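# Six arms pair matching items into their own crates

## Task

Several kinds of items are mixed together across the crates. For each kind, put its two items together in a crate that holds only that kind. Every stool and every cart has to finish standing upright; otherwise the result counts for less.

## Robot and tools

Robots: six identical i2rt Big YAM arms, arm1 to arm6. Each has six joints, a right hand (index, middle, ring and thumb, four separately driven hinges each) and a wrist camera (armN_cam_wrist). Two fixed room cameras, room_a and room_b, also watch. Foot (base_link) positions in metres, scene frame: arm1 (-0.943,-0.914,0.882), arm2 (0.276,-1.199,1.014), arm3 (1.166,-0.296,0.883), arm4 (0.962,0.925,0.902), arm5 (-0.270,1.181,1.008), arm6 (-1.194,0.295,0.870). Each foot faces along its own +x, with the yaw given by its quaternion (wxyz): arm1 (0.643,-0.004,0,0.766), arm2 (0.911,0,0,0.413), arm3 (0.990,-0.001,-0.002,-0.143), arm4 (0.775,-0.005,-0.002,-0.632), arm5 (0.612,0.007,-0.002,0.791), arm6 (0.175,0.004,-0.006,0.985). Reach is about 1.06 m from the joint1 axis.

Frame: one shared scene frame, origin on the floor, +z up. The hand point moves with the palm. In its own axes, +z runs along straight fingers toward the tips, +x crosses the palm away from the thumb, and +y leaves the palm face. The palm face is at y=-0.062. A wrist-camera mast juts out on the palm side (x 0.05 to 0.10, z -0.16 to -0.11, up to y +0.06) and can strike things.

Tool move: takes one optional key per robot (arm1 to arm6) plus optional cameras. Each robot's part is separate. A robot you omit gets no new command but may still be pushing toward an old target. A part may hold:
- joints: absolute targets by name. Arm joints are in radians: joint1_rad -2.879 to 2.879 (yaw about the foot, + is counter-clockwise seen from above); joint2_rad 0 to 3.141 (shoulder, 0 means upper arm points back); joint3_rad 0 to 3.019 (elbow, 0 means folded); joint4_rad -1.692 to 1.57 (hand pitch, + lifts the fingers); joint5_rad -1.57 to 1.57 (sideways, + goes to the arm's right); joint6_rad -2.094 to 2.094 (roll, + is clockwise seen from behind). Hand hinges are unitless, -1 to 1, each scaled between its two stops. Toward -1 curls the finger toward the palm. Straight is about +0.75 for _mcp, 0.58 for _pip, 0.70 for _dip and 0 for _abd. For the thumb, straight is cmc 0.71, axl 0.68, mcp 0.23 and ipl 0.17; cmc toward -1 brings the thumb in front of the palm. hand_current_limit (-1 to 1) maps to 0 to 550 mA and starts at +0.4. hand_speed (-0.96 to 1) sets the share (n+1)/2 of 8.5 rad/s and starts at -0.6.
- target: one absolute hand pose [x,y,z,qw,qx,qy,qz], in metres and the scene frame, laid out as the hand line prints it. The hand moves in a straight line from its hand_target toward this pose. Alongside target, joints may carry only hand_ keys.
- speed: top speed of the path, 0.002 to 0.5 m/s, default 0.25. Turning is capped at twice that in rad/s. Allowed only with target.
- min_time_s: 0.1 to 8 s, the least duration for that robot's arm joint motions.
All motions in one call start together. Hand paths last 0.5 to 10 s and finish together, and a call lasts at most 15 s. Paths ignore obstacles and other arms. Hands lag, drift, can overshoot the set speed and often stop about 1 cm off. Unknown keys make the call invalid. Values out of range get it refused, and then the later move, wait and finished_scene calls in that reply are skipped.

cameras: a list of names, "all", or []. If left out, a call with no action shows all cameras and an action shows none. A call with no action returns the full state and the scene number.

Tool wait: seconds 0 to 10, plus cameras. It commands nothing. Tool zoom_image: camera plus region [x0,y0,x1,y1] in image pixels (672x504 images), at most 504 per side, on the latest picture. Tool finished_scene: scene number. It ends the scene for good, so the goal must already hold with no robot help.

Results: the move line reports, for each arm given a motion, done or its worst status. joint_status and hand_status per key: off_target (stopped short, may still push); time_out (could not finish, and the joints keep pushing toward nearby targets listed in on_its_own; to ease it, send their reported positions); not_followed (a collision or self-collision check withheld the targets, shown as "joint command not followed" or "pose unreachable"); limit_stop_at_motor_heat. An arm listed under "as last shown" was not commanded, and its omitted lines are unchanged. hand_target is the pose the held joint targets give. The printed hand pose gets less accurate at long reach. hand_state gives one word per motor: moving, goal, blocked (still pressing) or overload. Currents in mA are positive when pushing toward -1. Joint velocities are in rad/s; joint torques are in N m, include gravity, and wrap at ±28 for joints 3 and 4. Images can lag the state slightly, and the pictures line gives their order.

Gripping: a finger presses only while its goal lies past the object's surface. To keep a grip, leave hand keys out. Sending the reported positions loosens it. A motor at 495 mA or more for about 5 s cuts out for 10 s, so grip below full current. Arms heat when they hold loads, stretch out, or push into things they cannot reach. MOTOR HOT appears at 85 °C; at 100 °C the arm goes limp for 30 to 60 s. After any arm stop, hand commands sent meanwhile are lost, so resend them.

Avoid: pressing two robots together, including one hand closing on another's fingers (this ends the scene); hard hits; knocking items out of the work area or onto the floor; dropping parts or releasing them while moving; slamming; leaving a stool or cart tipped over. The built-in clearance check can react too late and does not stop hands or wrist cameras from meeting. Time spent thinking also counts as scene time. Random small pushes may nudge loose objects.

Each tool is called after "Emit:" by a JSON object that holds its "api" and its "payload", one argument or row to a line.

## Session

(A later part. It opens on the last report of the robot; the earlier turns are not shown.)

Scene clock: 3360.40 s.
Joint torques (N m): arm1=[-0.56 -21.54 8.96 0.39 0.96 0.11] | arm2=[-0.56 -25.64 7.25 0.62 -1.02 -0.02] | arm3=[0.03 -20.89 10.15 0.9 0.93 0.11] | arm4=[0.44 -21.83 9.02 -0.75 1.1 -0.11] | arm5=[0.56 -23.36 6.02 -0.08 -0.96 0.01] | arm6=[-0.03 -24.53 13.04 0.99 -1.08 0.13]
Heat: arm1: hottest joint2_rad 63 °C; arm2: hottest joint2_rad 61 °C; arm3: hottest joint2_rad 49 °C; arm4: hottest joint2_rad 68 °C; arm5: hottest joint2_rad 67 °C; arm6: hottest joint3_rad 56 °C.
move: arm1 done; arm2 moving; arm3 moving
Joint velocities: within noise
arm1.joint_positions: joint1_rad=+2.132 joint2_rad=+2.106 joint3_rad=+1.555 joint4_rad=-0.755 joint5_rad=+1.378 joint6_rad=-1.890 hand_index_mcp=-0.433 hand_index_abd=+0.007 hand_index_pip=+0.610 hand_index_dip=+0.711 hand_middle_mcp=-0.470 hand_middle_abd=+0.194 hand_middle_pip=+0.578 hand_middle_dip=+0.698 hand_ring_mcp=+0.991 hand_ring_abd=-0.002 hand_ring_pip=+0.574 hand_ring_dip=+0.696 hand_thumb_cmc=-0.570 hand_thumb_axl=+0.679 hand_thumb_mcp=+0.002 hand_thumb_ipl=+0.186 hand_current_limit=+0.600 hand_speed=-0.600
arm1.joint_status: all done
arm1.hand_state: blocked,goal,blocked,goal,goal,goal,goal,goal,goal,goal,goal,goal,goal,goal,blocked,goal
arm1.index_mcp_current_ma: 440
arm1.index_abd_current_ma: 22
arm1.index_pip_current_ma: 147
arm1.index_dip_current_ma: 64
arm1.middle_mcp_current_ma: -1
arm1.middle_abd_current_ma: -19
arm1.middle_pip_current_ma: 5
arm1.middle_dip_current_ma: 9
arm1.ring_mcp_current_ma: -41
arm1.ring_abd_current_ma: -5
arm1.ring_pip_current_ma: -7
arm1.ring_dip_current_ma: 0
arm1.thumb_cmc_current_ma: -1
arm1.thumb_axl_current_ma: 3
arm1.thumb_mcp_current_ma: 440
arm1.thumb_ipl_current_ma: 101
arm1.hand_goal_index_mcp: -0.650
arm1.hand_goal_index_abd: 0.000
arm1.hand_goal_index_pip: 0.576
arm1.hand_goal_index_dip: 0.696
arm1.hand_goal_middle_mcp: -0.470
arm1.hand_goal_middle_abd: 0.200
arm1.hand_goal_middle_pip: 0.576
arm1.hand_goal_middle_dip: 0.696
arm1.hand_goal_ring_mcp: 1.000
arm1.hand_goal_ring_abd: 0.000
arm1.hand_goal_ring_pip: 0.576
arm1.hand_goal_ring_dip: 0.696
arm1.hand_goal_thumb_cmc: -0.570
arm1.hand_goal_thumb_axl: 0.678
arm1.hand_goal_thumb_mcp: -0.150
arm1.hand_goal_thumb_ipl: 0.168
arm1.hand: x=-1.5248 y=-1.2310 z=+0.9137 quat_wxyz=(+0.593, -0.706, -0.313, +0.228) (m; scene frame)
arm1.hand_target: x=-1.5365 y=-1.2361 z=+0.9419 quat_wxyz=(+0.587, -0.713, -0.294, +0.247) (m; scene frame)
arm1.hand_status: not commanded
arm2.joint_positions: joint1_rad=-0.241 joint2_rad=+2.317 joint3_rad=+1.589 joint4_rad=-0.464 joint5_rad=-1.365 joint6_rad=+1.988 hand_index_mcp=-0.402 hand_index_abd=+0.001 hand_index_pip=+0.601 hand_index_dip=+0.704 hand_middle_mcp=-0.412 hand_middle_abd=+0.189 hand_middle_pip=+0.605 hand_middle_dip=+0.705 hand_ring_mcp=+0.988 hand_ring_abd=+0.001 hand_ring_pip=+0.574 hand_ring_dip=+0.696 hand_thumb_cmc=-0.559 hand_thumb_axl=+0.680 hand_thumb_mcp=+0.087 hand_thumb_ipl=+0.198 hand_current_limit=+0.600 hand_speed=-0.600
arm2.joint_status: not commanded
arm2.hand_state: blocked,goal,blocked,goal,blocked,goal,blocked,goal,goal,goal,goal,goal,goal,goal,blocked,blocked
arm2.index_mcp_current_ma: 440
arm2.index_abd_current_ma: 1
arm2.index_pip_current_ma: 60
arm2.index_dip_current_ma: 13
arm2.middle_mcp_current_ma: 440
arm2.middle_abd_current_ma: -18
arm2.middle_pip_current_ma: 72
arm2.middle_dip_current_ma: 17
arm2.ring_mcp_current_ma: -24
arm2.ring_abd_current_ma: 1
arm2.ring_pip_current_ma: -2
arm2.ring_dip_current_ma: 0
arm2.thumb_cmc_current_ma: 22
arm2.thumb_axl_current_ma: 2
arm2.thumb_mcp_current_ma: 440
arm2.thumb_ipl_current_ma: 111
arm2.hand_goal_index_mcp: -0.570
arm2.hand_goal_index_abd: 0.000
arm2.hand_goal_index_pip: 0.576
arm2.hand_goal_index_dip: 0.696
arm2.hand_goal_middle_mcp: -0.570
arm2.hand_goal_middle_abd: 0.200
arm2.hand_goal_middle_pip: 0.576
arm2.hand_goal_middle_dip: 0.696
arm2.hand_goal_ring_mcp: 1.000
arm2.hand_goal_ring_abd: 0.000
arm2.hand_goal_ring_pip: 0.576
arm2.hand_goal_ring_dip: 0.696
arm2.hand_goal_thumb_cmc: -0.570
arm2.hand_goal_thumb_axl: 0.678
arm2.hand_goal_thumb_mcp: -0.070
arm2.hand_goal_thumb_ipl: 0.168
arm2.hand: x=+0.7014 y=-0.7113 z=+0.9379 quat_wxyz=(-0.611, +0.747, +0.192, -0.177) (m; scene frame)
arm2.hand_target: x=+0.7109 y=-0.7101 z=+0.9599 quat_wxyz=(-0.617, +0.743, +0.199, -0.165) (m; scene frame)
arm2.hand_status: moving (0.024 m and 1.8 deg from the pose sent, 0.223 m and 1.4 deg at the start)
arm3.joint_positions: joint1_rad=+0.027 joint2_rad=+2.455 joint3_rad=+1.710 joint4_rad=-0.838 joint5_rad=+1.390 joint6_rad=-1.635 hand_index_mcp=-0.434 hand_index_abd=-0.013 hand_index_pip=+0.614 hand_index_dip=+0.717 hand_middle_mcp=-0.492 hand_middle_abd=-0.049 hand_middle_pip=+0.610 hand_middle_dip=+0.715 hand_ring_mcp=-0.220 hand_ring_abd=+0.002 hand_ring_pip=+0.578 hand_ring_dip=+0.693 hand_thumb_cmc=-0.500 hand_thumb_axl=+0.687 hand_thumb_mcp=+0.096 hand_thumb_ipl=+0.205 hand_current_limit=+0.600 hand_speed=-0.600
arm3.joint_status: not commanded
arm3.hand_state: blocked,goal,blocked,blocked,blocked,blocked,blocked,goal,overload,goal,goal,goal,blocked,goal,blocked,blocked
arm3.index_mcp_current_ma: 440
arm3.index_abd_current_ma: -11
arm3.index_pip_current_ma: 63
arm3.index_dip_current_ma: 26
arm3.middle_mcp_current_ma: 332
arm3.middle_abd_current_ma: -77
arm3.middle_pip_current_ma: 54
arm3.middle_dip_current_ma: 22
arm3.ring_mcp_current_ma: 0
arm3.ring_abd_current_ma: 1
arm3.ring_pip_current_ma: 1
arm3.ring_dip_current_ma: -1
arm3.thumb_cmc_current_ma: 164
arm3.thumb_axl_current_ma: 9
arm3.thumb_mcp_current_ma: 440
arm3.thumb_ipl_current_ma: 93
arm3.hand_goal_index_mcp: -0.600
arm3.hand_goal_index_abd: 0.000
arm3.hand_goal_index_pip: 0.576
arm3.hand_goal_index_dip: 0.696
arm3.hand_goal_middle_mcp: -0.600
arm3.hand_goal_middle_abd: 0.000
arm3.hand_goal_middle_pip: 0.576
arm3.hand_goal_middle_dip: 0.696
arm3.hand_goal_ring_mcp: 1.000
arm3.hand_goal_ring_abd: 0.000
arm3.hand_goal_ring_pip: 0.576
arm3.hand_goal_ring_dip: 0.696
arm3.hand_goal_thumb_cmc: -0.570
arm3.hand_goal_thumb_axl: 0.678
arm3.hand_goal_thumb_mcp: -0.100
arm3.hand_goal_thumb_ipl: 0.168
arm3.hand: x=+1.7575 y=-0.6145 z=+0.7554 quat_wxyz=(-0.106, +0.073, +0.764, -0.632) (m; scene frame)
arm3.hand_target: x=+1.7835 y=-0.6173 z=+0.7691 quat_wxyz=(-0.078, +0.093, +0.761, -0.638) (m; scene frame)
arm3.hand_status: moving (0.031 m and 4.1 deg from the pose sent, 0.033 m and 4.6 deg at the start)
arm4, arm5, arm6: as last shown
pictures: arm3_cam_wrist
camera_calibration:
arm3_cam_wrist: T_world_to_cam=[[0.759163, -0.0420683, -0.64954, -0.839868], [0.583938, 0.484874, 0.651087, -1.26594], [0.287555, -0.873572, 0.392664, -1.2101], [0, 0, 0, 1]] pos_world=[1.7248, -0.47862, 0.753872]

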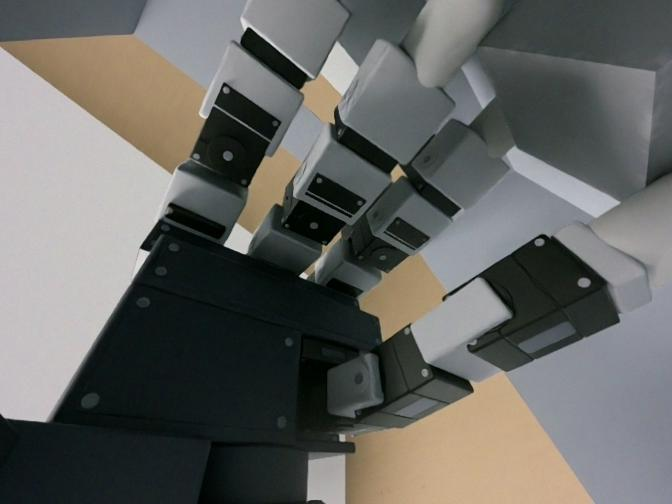

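Emit:
{"api": "move", "payload": {
  "arm1": {"target": [-1.540, -1.236, 0.80, 0.5873, -0.7132, -0.2942, 0.2472], "speed": 0.1},
  "arm2": {"joints": {"joint1_rad": -2.17}, "min_time_s": 7},
  "arm3": {"joints": {"hand_index_mcp": -0.36, "hand_middle_mcp": -0.42, "hand_thumb_mcp": 0.16, "hand_speed": -0.92}},
  "cameras": ["arm1_cam_wrist", "arm3_cam_wrist"]
}}

Scene clock: 3381.97 s.
Joint torques (N m): arm1=[-1.32 -19.19 5.44 1.39 0.88 -0.05] | arm2=[1.08 -25.58 7.34 0.64 -1.02 -0.03] | arm3=[0.03 -21.07 9.57 0.65 0.91 0.11] | arm4=[0.26 -21.89 9.05 -0.76 1.09 -0.12] | arm5=[0.56 -23.41 6.02 -0.1 -0.96 0.01] | arm6=[-0.03 -24.53 13.04 1.02 -1.08 0.11]
Heat: arm1: hottest joint2_rad 63 °C; arm2: hottest joint2_rad 61 °C; arm3: hottest joint3_rad 48 °C; arm4: hottest joint2_rad 69 °C; arm5: hottest joint2_rad 67 °C; arm6: hottest joint3_rad 56 °C.
move: arm1 moving; arm2 done; arm3 done
Joint velocities: arm1=[within noise] | arm2=[-0.161 0.005 -0.007 0.002 0.022 -0.037] | arm3=[within noise] | arm4=[within noise] | arm5=[within noise] | arm6=[within noise]
arm1.joint_positions: joint1_rad=+2.131 joint2_rad=+2.284 joint3_rad=+1.550 joint4_rad=-0.487 joint5_rad=+1.377 joint6_rad=-1.901 hand_index_mcp=-0.433 hand_index_abd=+0.007 hand_index_pip=+0.610 hand_index_dip=+0.711 hand_middle_mcp=-0.470 hand_middle_abd=+0.194 hand_middle_pip=+0.578 hand_middle_dip=+0.698 hand_ring_mcp=+0.991 hand_ring_abd=-0.002 hand_ring_pip=+0.574 hand_ring_dip=+0.696 hand_thumb_cmc=-0.570 hand_thumb_axl=+0.679 hand_thumb_mcp=+0.002 hand_thumb_ipl=+0.186 hand_current_limit=+0.600 hand_speed=-0.600
arm1.joint_status: not commanded
arm1.hand_state: blocked,goal,blocked,goal,goal,goal,goal,goal,goal,goal,goal,goal,goal,goal,blocked,goal
arm1.index_mcp_current_ma: 440
arm1.index_abd_current_ma: 22
arm1.index_pip_current_ma: 147
arm1.index_dip_current_ma: 64
arm1.middle_mcp_current_ma: -1
arm1.middle_abd_current_ma: -19
arm1.middle_pip_current_ma: 5
arm1.middle_dip_current_ma: 9
arm1.ring_mcp_current_ma: -41
arm1.ring_abd_current_ma: -5
arm1.ring_pip_current_ma: -7
arm1.ring_dip_current_ma: 0
arm1.thumb_cmc_current_ma: -1
arm1.thumb_axl_current_ma: 3
arm1.thumb_mcp_current_ma: 440
arm1.thumb_ipl_current_ma: 101
arm1.hand_goal_index_mcp: -0.650
arm1.hand_goal_index_abd: 0.000
arm1.hand_goal_index_pip: 0.576
arm1.hand_goal_index_dip: 0.696
arm1.hand_goal_middle_mcp: -0.470
arm1.hand_goal_middle_abd: 0.200
arm1.hand_goal_middle_pip: 0.576
arm1.hand_goal_middle_dip: 0.696
arm1.hand_goal_ring_mcp: 1.000
arm1.hand_goal_ring_abd: 0.000
arm1.hand_goal_ring_pip: 0.576
arm1.hand_goal_ring_dip: 0.696
arm1.hand_goal_thumb_cmc: -0.570
arm1.hand_goal_thumb_axl: 0.678
arm1.hand_goal_thumb_mcp: -0.150
arm1.hand_goal_thumb_ipl: 0.168
arm1.hand: x=-1.5398 y=-1.2449 z=+0.8128 quat_wxyz=(+0.584, -0.714, -0.292, +0.256) (m; scene frame)
arm1.hand_target: x=-1.5397 y=-1.2360 z=+0.8002 quat_wxyz=(+0.587, -0.713, -0.294, +0.247) (m; scene frame)
arm1.hand_status: moving (0.016 m and 1.1 deg from the pose sent, 0.115 m and 3.3 deg at the start)
arm2.joint_positions: joint1_rad=-2.176 joint2_rad=+2.317 joint3_rad=+1.589 joint4_rad=-0.464 joint5_rad=-1.365 joint6_rad=+1.987 hand_index_mcp=-0.402 hand_index_abd=+0.001 hand_index_pip=+0.602 hand_index_dip=+0.704 hand_middle_mcp=-0.412 hand_middle_abd=+0.189 hand_middle_pip=+0.606 hand_middle_dip=+0.705 hand_ring_mcp=+0.988 hand_ring_abd=+0.001 hand_ring_pip=+0.574 hand_ring_dip=+0.696 hand_thumb_cmc=-0.559 hand_thumb_axl=+0.680 hand_thumb_mcp=+0.087 hand_thumb_ipl=+0.199 hand_current_limit=+0.600 hand_speed=-0.600
arm2.joint_status: all done
arm2.hand_state: blocked,goal,blocked,goal,blocked,goal,blocked,goal,goal,goal,goal,goal,goal,goal,blocked,blocked
arm2.index_mcp_current_ma: 440
arm2.index_abd_current_ma: 1
arm2.index_pip_current_ma: 61
arm2.index_dip_current_ma: 13
arm2.middle_mcp_current_ma: 440
arm2.middle_abd_current_ma: -18
arm2.middle_pip_current_ma: 73
arm2.middle_dip_current_ma: 17
arm2.ring_mcp_current_ma: -24
arm2.ring_abd_current_ma: 1
arm2.ring_pip_current_ma: -2
arm2.ring_dip_current_ma: 0
arm2.thumb_cmc_current_ma: 22
arm2.thumb_axl_current_ma: 2
arm2.thumb_mcp_current_ma: 440
arm2.thumb_ipl_current_ma: 112
arm2.hand_goal_index_mcp: -0.570
arm2.hand_goal_index_abd: 0.000
arm2.hand_goal_index_pip: 0.576
arm2.hand_goal_index_dip: 0.696
arm2.hand_goal_middle_mcp: -0.570
arm2.hand_goal_middle_abd: 0.200
arm2.hand_goal_middle_pip: 0.576
arm2.hand_goal_middle_dip: 0.696
arm2.hand_goal_ring_mcp: 1.000
arm2.hand_goal_ring_abd: 0.000
arm2.hand_goal_ring_pip: 0.576
arm2.hand_goal_ring_dip: 0.696
arm2.hand_goal_thumb_cmc: -0.570
arm2.hand_goal_thumb_axl: 0.678
arm2.hand_goal_thumb_mcp: -0.070
arm2.hand_goal_thumb_ipl: 0.168
arm2.hand: x=+0.5806 y=-1.7701 z=+0.9386 quat_wxyz=(-0.493, +0.582, -0.506, +0.403) (m; scene frame)
arm2.hand_target: x=+0.5862 y=-1.7753 z=+0.9606 quat_wxyz=(-0.489, +0.589, -0.495, +0.412) (m; scene frame)
arm2.hand_status: not commanded
arm3.joint_positions: joint1_rad=+0.028 joint2_rad=+2.456 joint3_rad=+1.718 joint4_rad=-0.833 joint5_rad=+1.391 joint6_rad=-1.635 hand_index_mcp=-0.364 hand_index_abd=-0.003 hand_index_pip=+0.578 hand_index_dip=+0.699 hand_middle_mcp=-0.420 hand_middle_abd=-0.005 hand_middle_pip=+0.581 hand_middle_dip=+0.700 hand_ring_mcp=-0.221 hand_ring_abd=+0.002 hand_ring_pip=+0.578 hand_ring_dip=+0.693 hand_thumb_cmc=-0.566 hand_thumb_axl=+0.680 hand_thumb_mcp=+0.157 hand_thumb_ipl=+0.170 hand_current_limit=+0.600 hand_speed=-0.920
arm3.joint_status: all done
arm3.hand_state: goal,goal,goal,goal,goal,goal,goal,goal,overload,goal,goal,goal,goal,goal,goal,goal
arm3.index_mcp_current_ma: -2
arm3.index_abd_current_ma: -1
arm3.index_pip_current_ma: 1
arm3.index_dip_current_ma: 1
arm3.middle_mcp_current_ma: 0
arm3.middle_abd_current_ma: -2
arm3.middle_pip_current_ma: 3
arm3.middle_dip_current_ma: 2
arm3.ring_mcp_current_ma: 0
arm3.ring_abd_current_ma: 1
arm3.ring_pip_current_ma: 1
arm3.ring_dip_current_ma: -1
arm3.thumb_cmc_current_ma: 2
arm3.thumb_axl_current_ma: 1
arm3.thumb_mcp_current_ma: -2
arm3.thumb_ipl_current_ma: 1
arm3.hand_goal_index_mcp: -0.360
arm3.hand_goal_index_abd: 0.000
arm3.hand_goal_index_pip: 0.576
arm3.hand_goal_index_dip: 0.696
arm3.hand_goal_middle_mcp: -0.420
arm3.hand_goal_middle_abd: 0.000
arm3.hand_goal_middle_pip: 0.576
arm3.hand_goal_middle_dip: 0.696
arm3.hand_goal_ring_mcp: 1.000
arm3.hand_goal_ring_abd: 0.000
arm3.hand_goal_ring_pip: 0.576
arm3.hand_goal_ring_dip: 0.696
arm3.hand_goal_thumb_cmc: -0.570
arm3.hand_goal_thumb_axl: 0.678
arm3.hand_goal_thumb_mcp: 0.160
arm3.hand_goal_thumb_ipl: 0.168
arm3.hand: x=+1.7618 y=-0.6155 z=+0.7575 quat_wxyz=(-0.102, +0.076, +0.763, -0.633) (m; scene frame)
arm3.hand_target: x=+1.7835 y=-0.6172 z=+0.7691 quat_wxyz=(-0.078, +0.093, +0.760, -0.638) (m; scene frame)
arm3.hand_status: not commanded
arm4, arm5, arm6: as last shown
pictures: arm1_cam_wrist, arm3_cam_wrist
camera_calibration:
arm1_cam_wrist: T_world_to_cam=[[-0.469534, -0.615583, -0.632926, -0.939599], [0.141188, -0.759985, 0.63442, -1.28801], [-0.871553, 0.20852, 0.443751, -1.32282], [0, 0, 0, 1]] pos_world=[-1.41223, -1.28144, 0.809451]
arm3_cam_wrist: T_world_to_cam=[[0.766866, -0.0443451, -0.640273, -0.863808], [0.575966, 0.487689, 0.656066, -1.25737], [0.283161, -0.87189, 0.399534, -1.20947], [0, 0, 0, 1]] pos_world=[1.7291, -0.479622, 0.755068]

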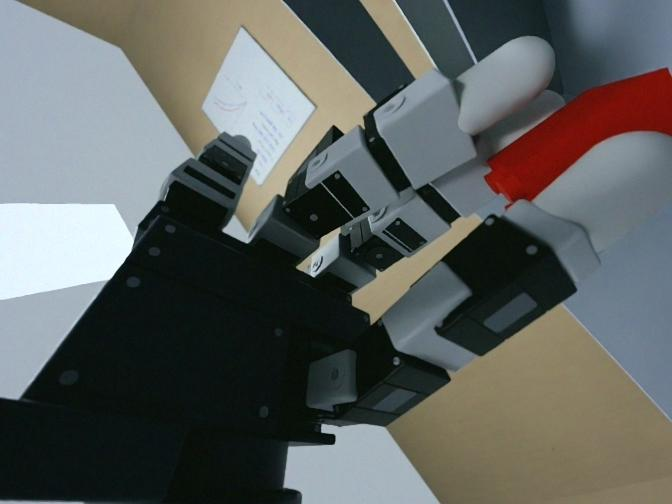

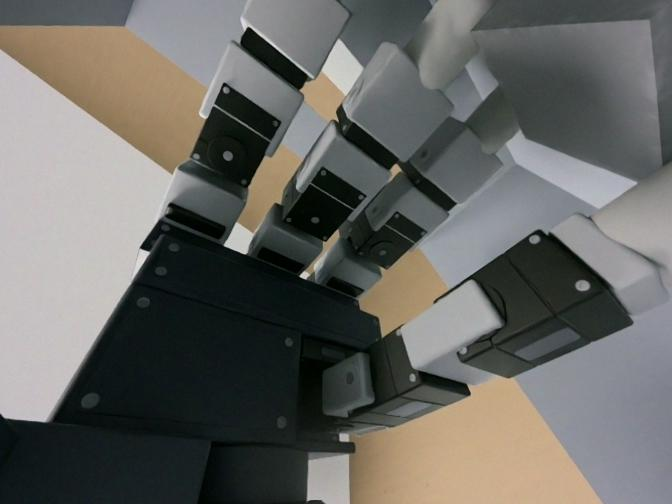

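Emit:
{"api": "move", "payload": {
  "arm1": {"target": [-1.538, -1.234, 0.742, 0.5873, -0.7132, -0.2942, 0.2472], "speed": 0.06},
  "arm2": {"target": [0.600, -1.827, 0.80, 0.4890, -0.5888, 0.4949, -0.4122], "speed": 0.1},
  "arm3": {"target": [1.7835, -0.6172, 0.97, -0.0780, 0.0930, 0.7602, -0.6381], "speed": 0.1, "joints": {"hand_index_mcp": -0.2, "hand_middle_mcp": -0.2, "hand_thumb_mcp": 0.225, "hand_speed": -0.8}},
  "cameras": ["room_b", "room_a"]
}}

Emit:
{"api": "zoom_image", "payload": {
  "camera": "room_b",
  "region": [450, 250, 590, 355]
}}

Emit:
{"api": "zoom_image", "payload": {
  "camera": "room_b",
  "region": [90, 300, 230, 405]
}}

Scene clock: 3393.67 s.
Joint torques (N m): arm1=[-1.38 -18.78 5.55 1.37 0.87 -0.01] | arm2=[0.85 -25.64 9.95 1.1 -1.03 0.05] | arm3=[-0.03 -22.71 11.56 -0.1 0.95 -0.01] | arm4=[0.5 -21.77 8.96 -0.79 1.07 -0.12] | arm5=[0.56 -23.3 6.04 -0.09 -0.96 0.01] | arm6=[-0.09 -24.47 13.01 0.98 -1.08 0.11]
Heat: arm1: hottest joint2_rad 62 °C; arm2: hottest joint2_rad 62 °C; arm3: hottest joint3_rad 48 °C; arm4: hottest joint2_rad 69 °C; arm5: hottest joint2_rad 67 °C; arm6: hottest joint3_rad 56 °C.
move: arm1 off_target; arm2 off_target; arm3 off_target
Joint velocities: within noise
arm1.joint_positions: joint1_rad=+2.130 joint2_rad=+2.381 joint3_rad=+1.550 joint4_rad=-0.387 joint5_rad=+1.377 joint6_rad=-1.905 hand_index_mcp=-0.433 hand_index_abd=+0.007 hand_index_pip=+0.610 hand_index_dip=+0.711 hand_middle_mcp=-0.470 hand_middle_abd=+0.194 hand_middle_pip=+0.578 hand_middle_dip=+0.698 hand_ring_mcp=+0.991 hand_ring_abd=-0.002 hand_ring_pip=+0.574 hand_ring_dip=+0.696 hand_thumb_cmc=-0.570 hand_thumb_axl=+0.679 hand_thumb_mcp=+0.002 hand_thumb_ipl=+0.186 hand_current_limit=+0.600 hand_speed=-0.600
arm1.joint_status: not commanded
arm1.hand_state: blocked,goal,blocked,goal,goal,goal,goal,goal,goal,goal,goal,goal,goal,goal,blocked,goal
arm1.index_mcp_current_ma: 440
arm1.index_abd_current_ma: 22
arm1.index_pip_current_ma: 147
arm1.index_dip_current_ma: 64
arm1.middle_mcp_current_ma: -1
arm1.middle_abd_current_ma: -19
arm1.middle_pip_current_ma: 5
arm1.middle_dip_current_ma: 9
arm1.ring_mcp_current_ma: -41
arm1.ring_abd_current_ma: -5
arm1.ring_pip_current_ma: -7
arm1.ring_dip_current_ma: 0
arm1.thumb_cmc_current_ma: -1
arm1.thumb_axl_current_ma: 3
arm1.thumb_mcp_current_ma: 440
arm1.thumb_ipl_current_ma: 101
arm1.hand_goal_index_mcp: -0.650
arm1.hand_goal_index_abd: 0.000
arm1.hand_goal_index_pip: 0.576
arm1.hand_goal_index_dip: 0.696
arm1.hand_goal_middle_mcp: -0.470
arm1.hand_goal_middle_abd: 0.200
arm1.hand_goal_middle_pip: 0.576
arm1.hand_goal_middle_dip: 0.696
arm1.hand_goal_ring_mcp: 1.000
arm1.hand_goal_ring_abd: 0.000
arm1.hand_goal_ring_pip: 0.576
arm1.hand_goal_ring_dip: 0.696
arm1.hand_goal_thumb_cmc: -0.570
arm1.hand_goal_thumb_axl: 0.678
arm1.hand_goal_thumb_mcp: -0.150
arm1.hand_goal_thumb_ipl: 0.168
arm1.hand: x=-1.5369 y=-1.2421 z=+0.7568 quat_wxyz=(+0.584, -0.713, -0.292, +0.255) (m; scene frame)
arm1.hand_target: x=-1.5376 y=-1.2339 z=+0.7423 quat_wxyz=(+0.587, -0.713, -0.294, +0.247) (m; scene frame)
arm1.hand_status: off_target (0.017 m and 1.0 deg from the pose sent, 0.072 m and 1.1 deg at the start)
arm2.joint_positions: joint1_rad=-2.178 joint2_rad=+2.698 joint3_rad=+1.873 joint4_rad=-0.395 joint5_rad=-1.365 joint6_rad=+1.987 hand_index_mcp=-0.402 hand_index_abd=+0.001 hand_index_pip=+0.602 hand_index_dip=+0.704 hand_middle_mcp=-0.412 hand_middle_abd=+0.189 hand_middle_pip=+0.606 hand_middle_dip=+0.706 hand_ring_mcp=+0.988 hand_ring_abd=+0.001 hand_ring_pip=+0.574 hand_ring_dip=+0.696 hand_thumb_cmc=-0.558 hand_thumb_axl=+0.680 hand_thumb_mcp=+0.087 hand_thumb_ipl=+0.199 hand_current_limit=+0.600 hand_speed=-0.600
arm2.joint_status: not commanded
arm2.hand_state: blocked,goal,blocked,goal,blocked,goal,blocked,goal,goal,goal,goal,goal,goal,goal,blocked,blocked
arm2.index_mcp_current_ma: 440
arm2.index_abd_current_ma: 1
arm2.index_pip_current_ma: 61
arm2.index_dip_current_ma: 13
arm2.middle_mcp_current_ma: 440
arm2.middle_abd_current_ma: -18
arm2.middle_pip_current_ma: 73
arm2.middle_dip_current_ma: 17
arm2.ring_mcp_current_ma: -24
arm2.ring_abd_current_ma: 1
arm2.ring_pip_current_ma: -2
arm2.ring_dip_current_ma: 0
arm2.thumb_cmc_current_ma: 22
arm2.thumb_axl_current_ma: 2
arm2.thumb_mcp_current_ma: 440
arm2.thumb_ipl_current_ma: 112
arm2.hand_goal_index_mcp: -0.570
arm2.hand_goal_index_abd: 0.000
arm2.hand_goal_index_pip: 0.576
arm2.hand_goal_index_dip: 0.696
arm2.hand_goal_middle_mcp: -0.570
arm2.hand_goal_middle_abd: 0.200
arm2.hand_goal_middle_pip: 0.576
arm2.hand_goal_middle_dip: 0.696
arm2.hand_goal_ring_mcp: 1.000
arm2.hand_goal_ring_abd: 0.000
arm2.hand_goal_ring_pip: 0.576
arm2.hand_goal_ring_dip: 0.696
arm2.hand_goal_thumb_cmc: -0.570
arm2.hand_goal_thumb_axl: 0.678
arm2.hand_goal_thumb_mcp: -0.070
arm2.hand_goal_thumb_ipl: 0.168
arm2.hand: x=+0.5876 y=-1.8031 z=+0.7813 quat_wxyz=(-0.498, +0.576, -0.513, +0.395) (m; scene frame)
arm2.hand_target: x=+0.5996 y=-1.8257 z=+0.8012 quat_wxyz=(-0.489, +0.589, -0.495, +0.412) (m; scene frame)
arm2.hand_status: off_target (0.033 m and 3.4 deg from the pose sent, 0.151 m and 1.8 deg at the start)
arm3.joint_positions: joint1_rad=+0.028 joint2_rad=+2.189 joint3_rad=+1.764 joint4_rad=-1.142 joint5_rad=+1.392 joint6_rad=-1.637 hand_index_mcp=-0.208 hand_index_abd=-0.003 hand_index_pip=+0.578 hand_index_dip=+0.699 hand_middle_mcp=-0.208 hand_middle_abd=-0.003 hand_middle_pip=+0.578 hand_middle_dip=+0.699 hand_ring_mcp=-0.224 hand_ring_abd=+0.002 hand_ring_pip=+0.578 hand_ring_dip=+0.693 hand_thumb_cmc=-0.566 hand_thumb_axl=+0.680 hand_thumb_mcp=+0.222 hand_thumb_ipl=+0.170 hand_current_limit=+0.600 hand_speed=-0.800
arm3.joint_status: all done
arm3.hand_state: goal,goal,goal,goal,goal,goal,goal,goal,overload,goal,goal,goal,goal,goal,goal,goal
arm3.index_mcp_current_ma: -7
arm3.index_abd_current_ma: -1
arm3.index_pip_current_ma: 1
arm3.index_dip_current_ma: 1
arm3.middle_mcp_current_ma: -6
arm3.middle_abd_current_ma: -1
arm3.middle_pip_current_ma: 1
arm3.middle_dip_current_ma: 1
arm3.ring_mcp_current_ma: 0
arm3.ring_abd_current_ma: 1
arm3.ring_pip_current_ma: 1
arm3.ring_dip_current_ma: -1
arm3.thumb_cmc_current_ma: 2
arm3.thumb_axl_current_ma: 1
arm3.thumb_mcp_current_ma: -3
arm3.thumb_ipl_current_ma: 1
arm3.hand_goal_index_mcp: -0.200
arm3.hand_goal_index_abd: 0.000
arm3.hand_goal_index_pip: 0.576
arm3.hand_goal_index_dip: 0.696
arm3.hand_goal_middle_mcp: -0.200
arm3.hand_goal_middle_abd: 0.000
arm3.hand_goal_middle_pip: 0.576
arm3.hand_goal_middle_dip: 0.696
arm3.hand_goal_ring_mcp: 1.000
arm3.hand_goal_ring_abd: 0.000
arm3.hand_goal_ring_pip: 0.576
arm3.hand_goal_ring_dip: 0.696
arm3.hand_goal_thumb_cmc: -0.570
arm3.hand_goal_thumb_axl: 0.678
arm3.hand_goal_thumb_mcp: 0.226
arm3.hand_goal_thumb_ipl: 0.168
arm3.hand: x=+1.7652 y=-0.6162 z=+0.9388 quat_wxyz=(-0.101, +0.077, +0.763, -0.634) (m; scene frame)
arm3.hand_target: x=+1.7821 y=-0.6167 z=+0.9702 quat_wxyz=(-0.077, +0.093, +0.760, -0.638) (m; scene frame)
arm3.hand_status: off_target (0.036 m and 3.3 deg from the pose sent, 0.214 m and 3.3 deg at the start)
arm4, arm5, arm6: as last shown
pictures: room_a, room_b

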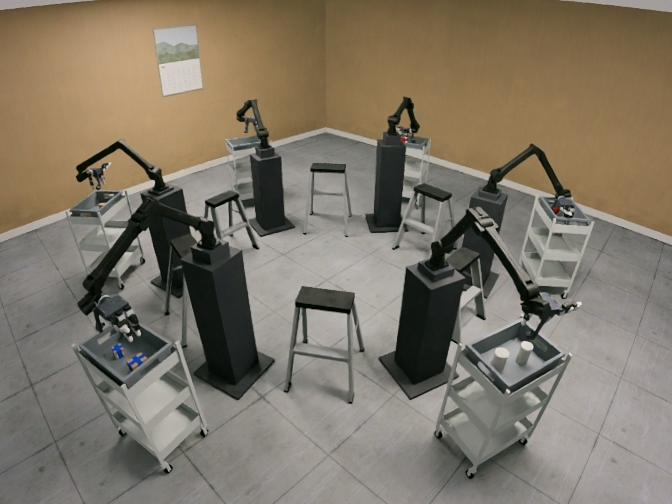

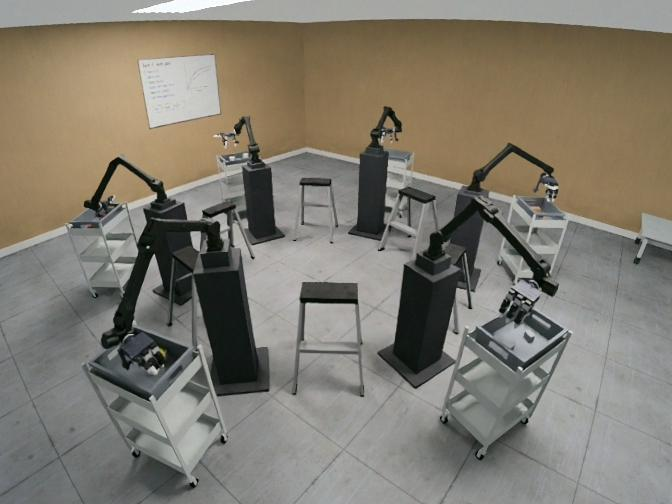

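Scaled by 3.600.

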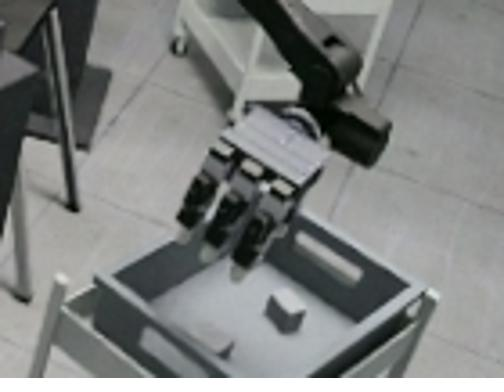

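Scaled by 3.600.

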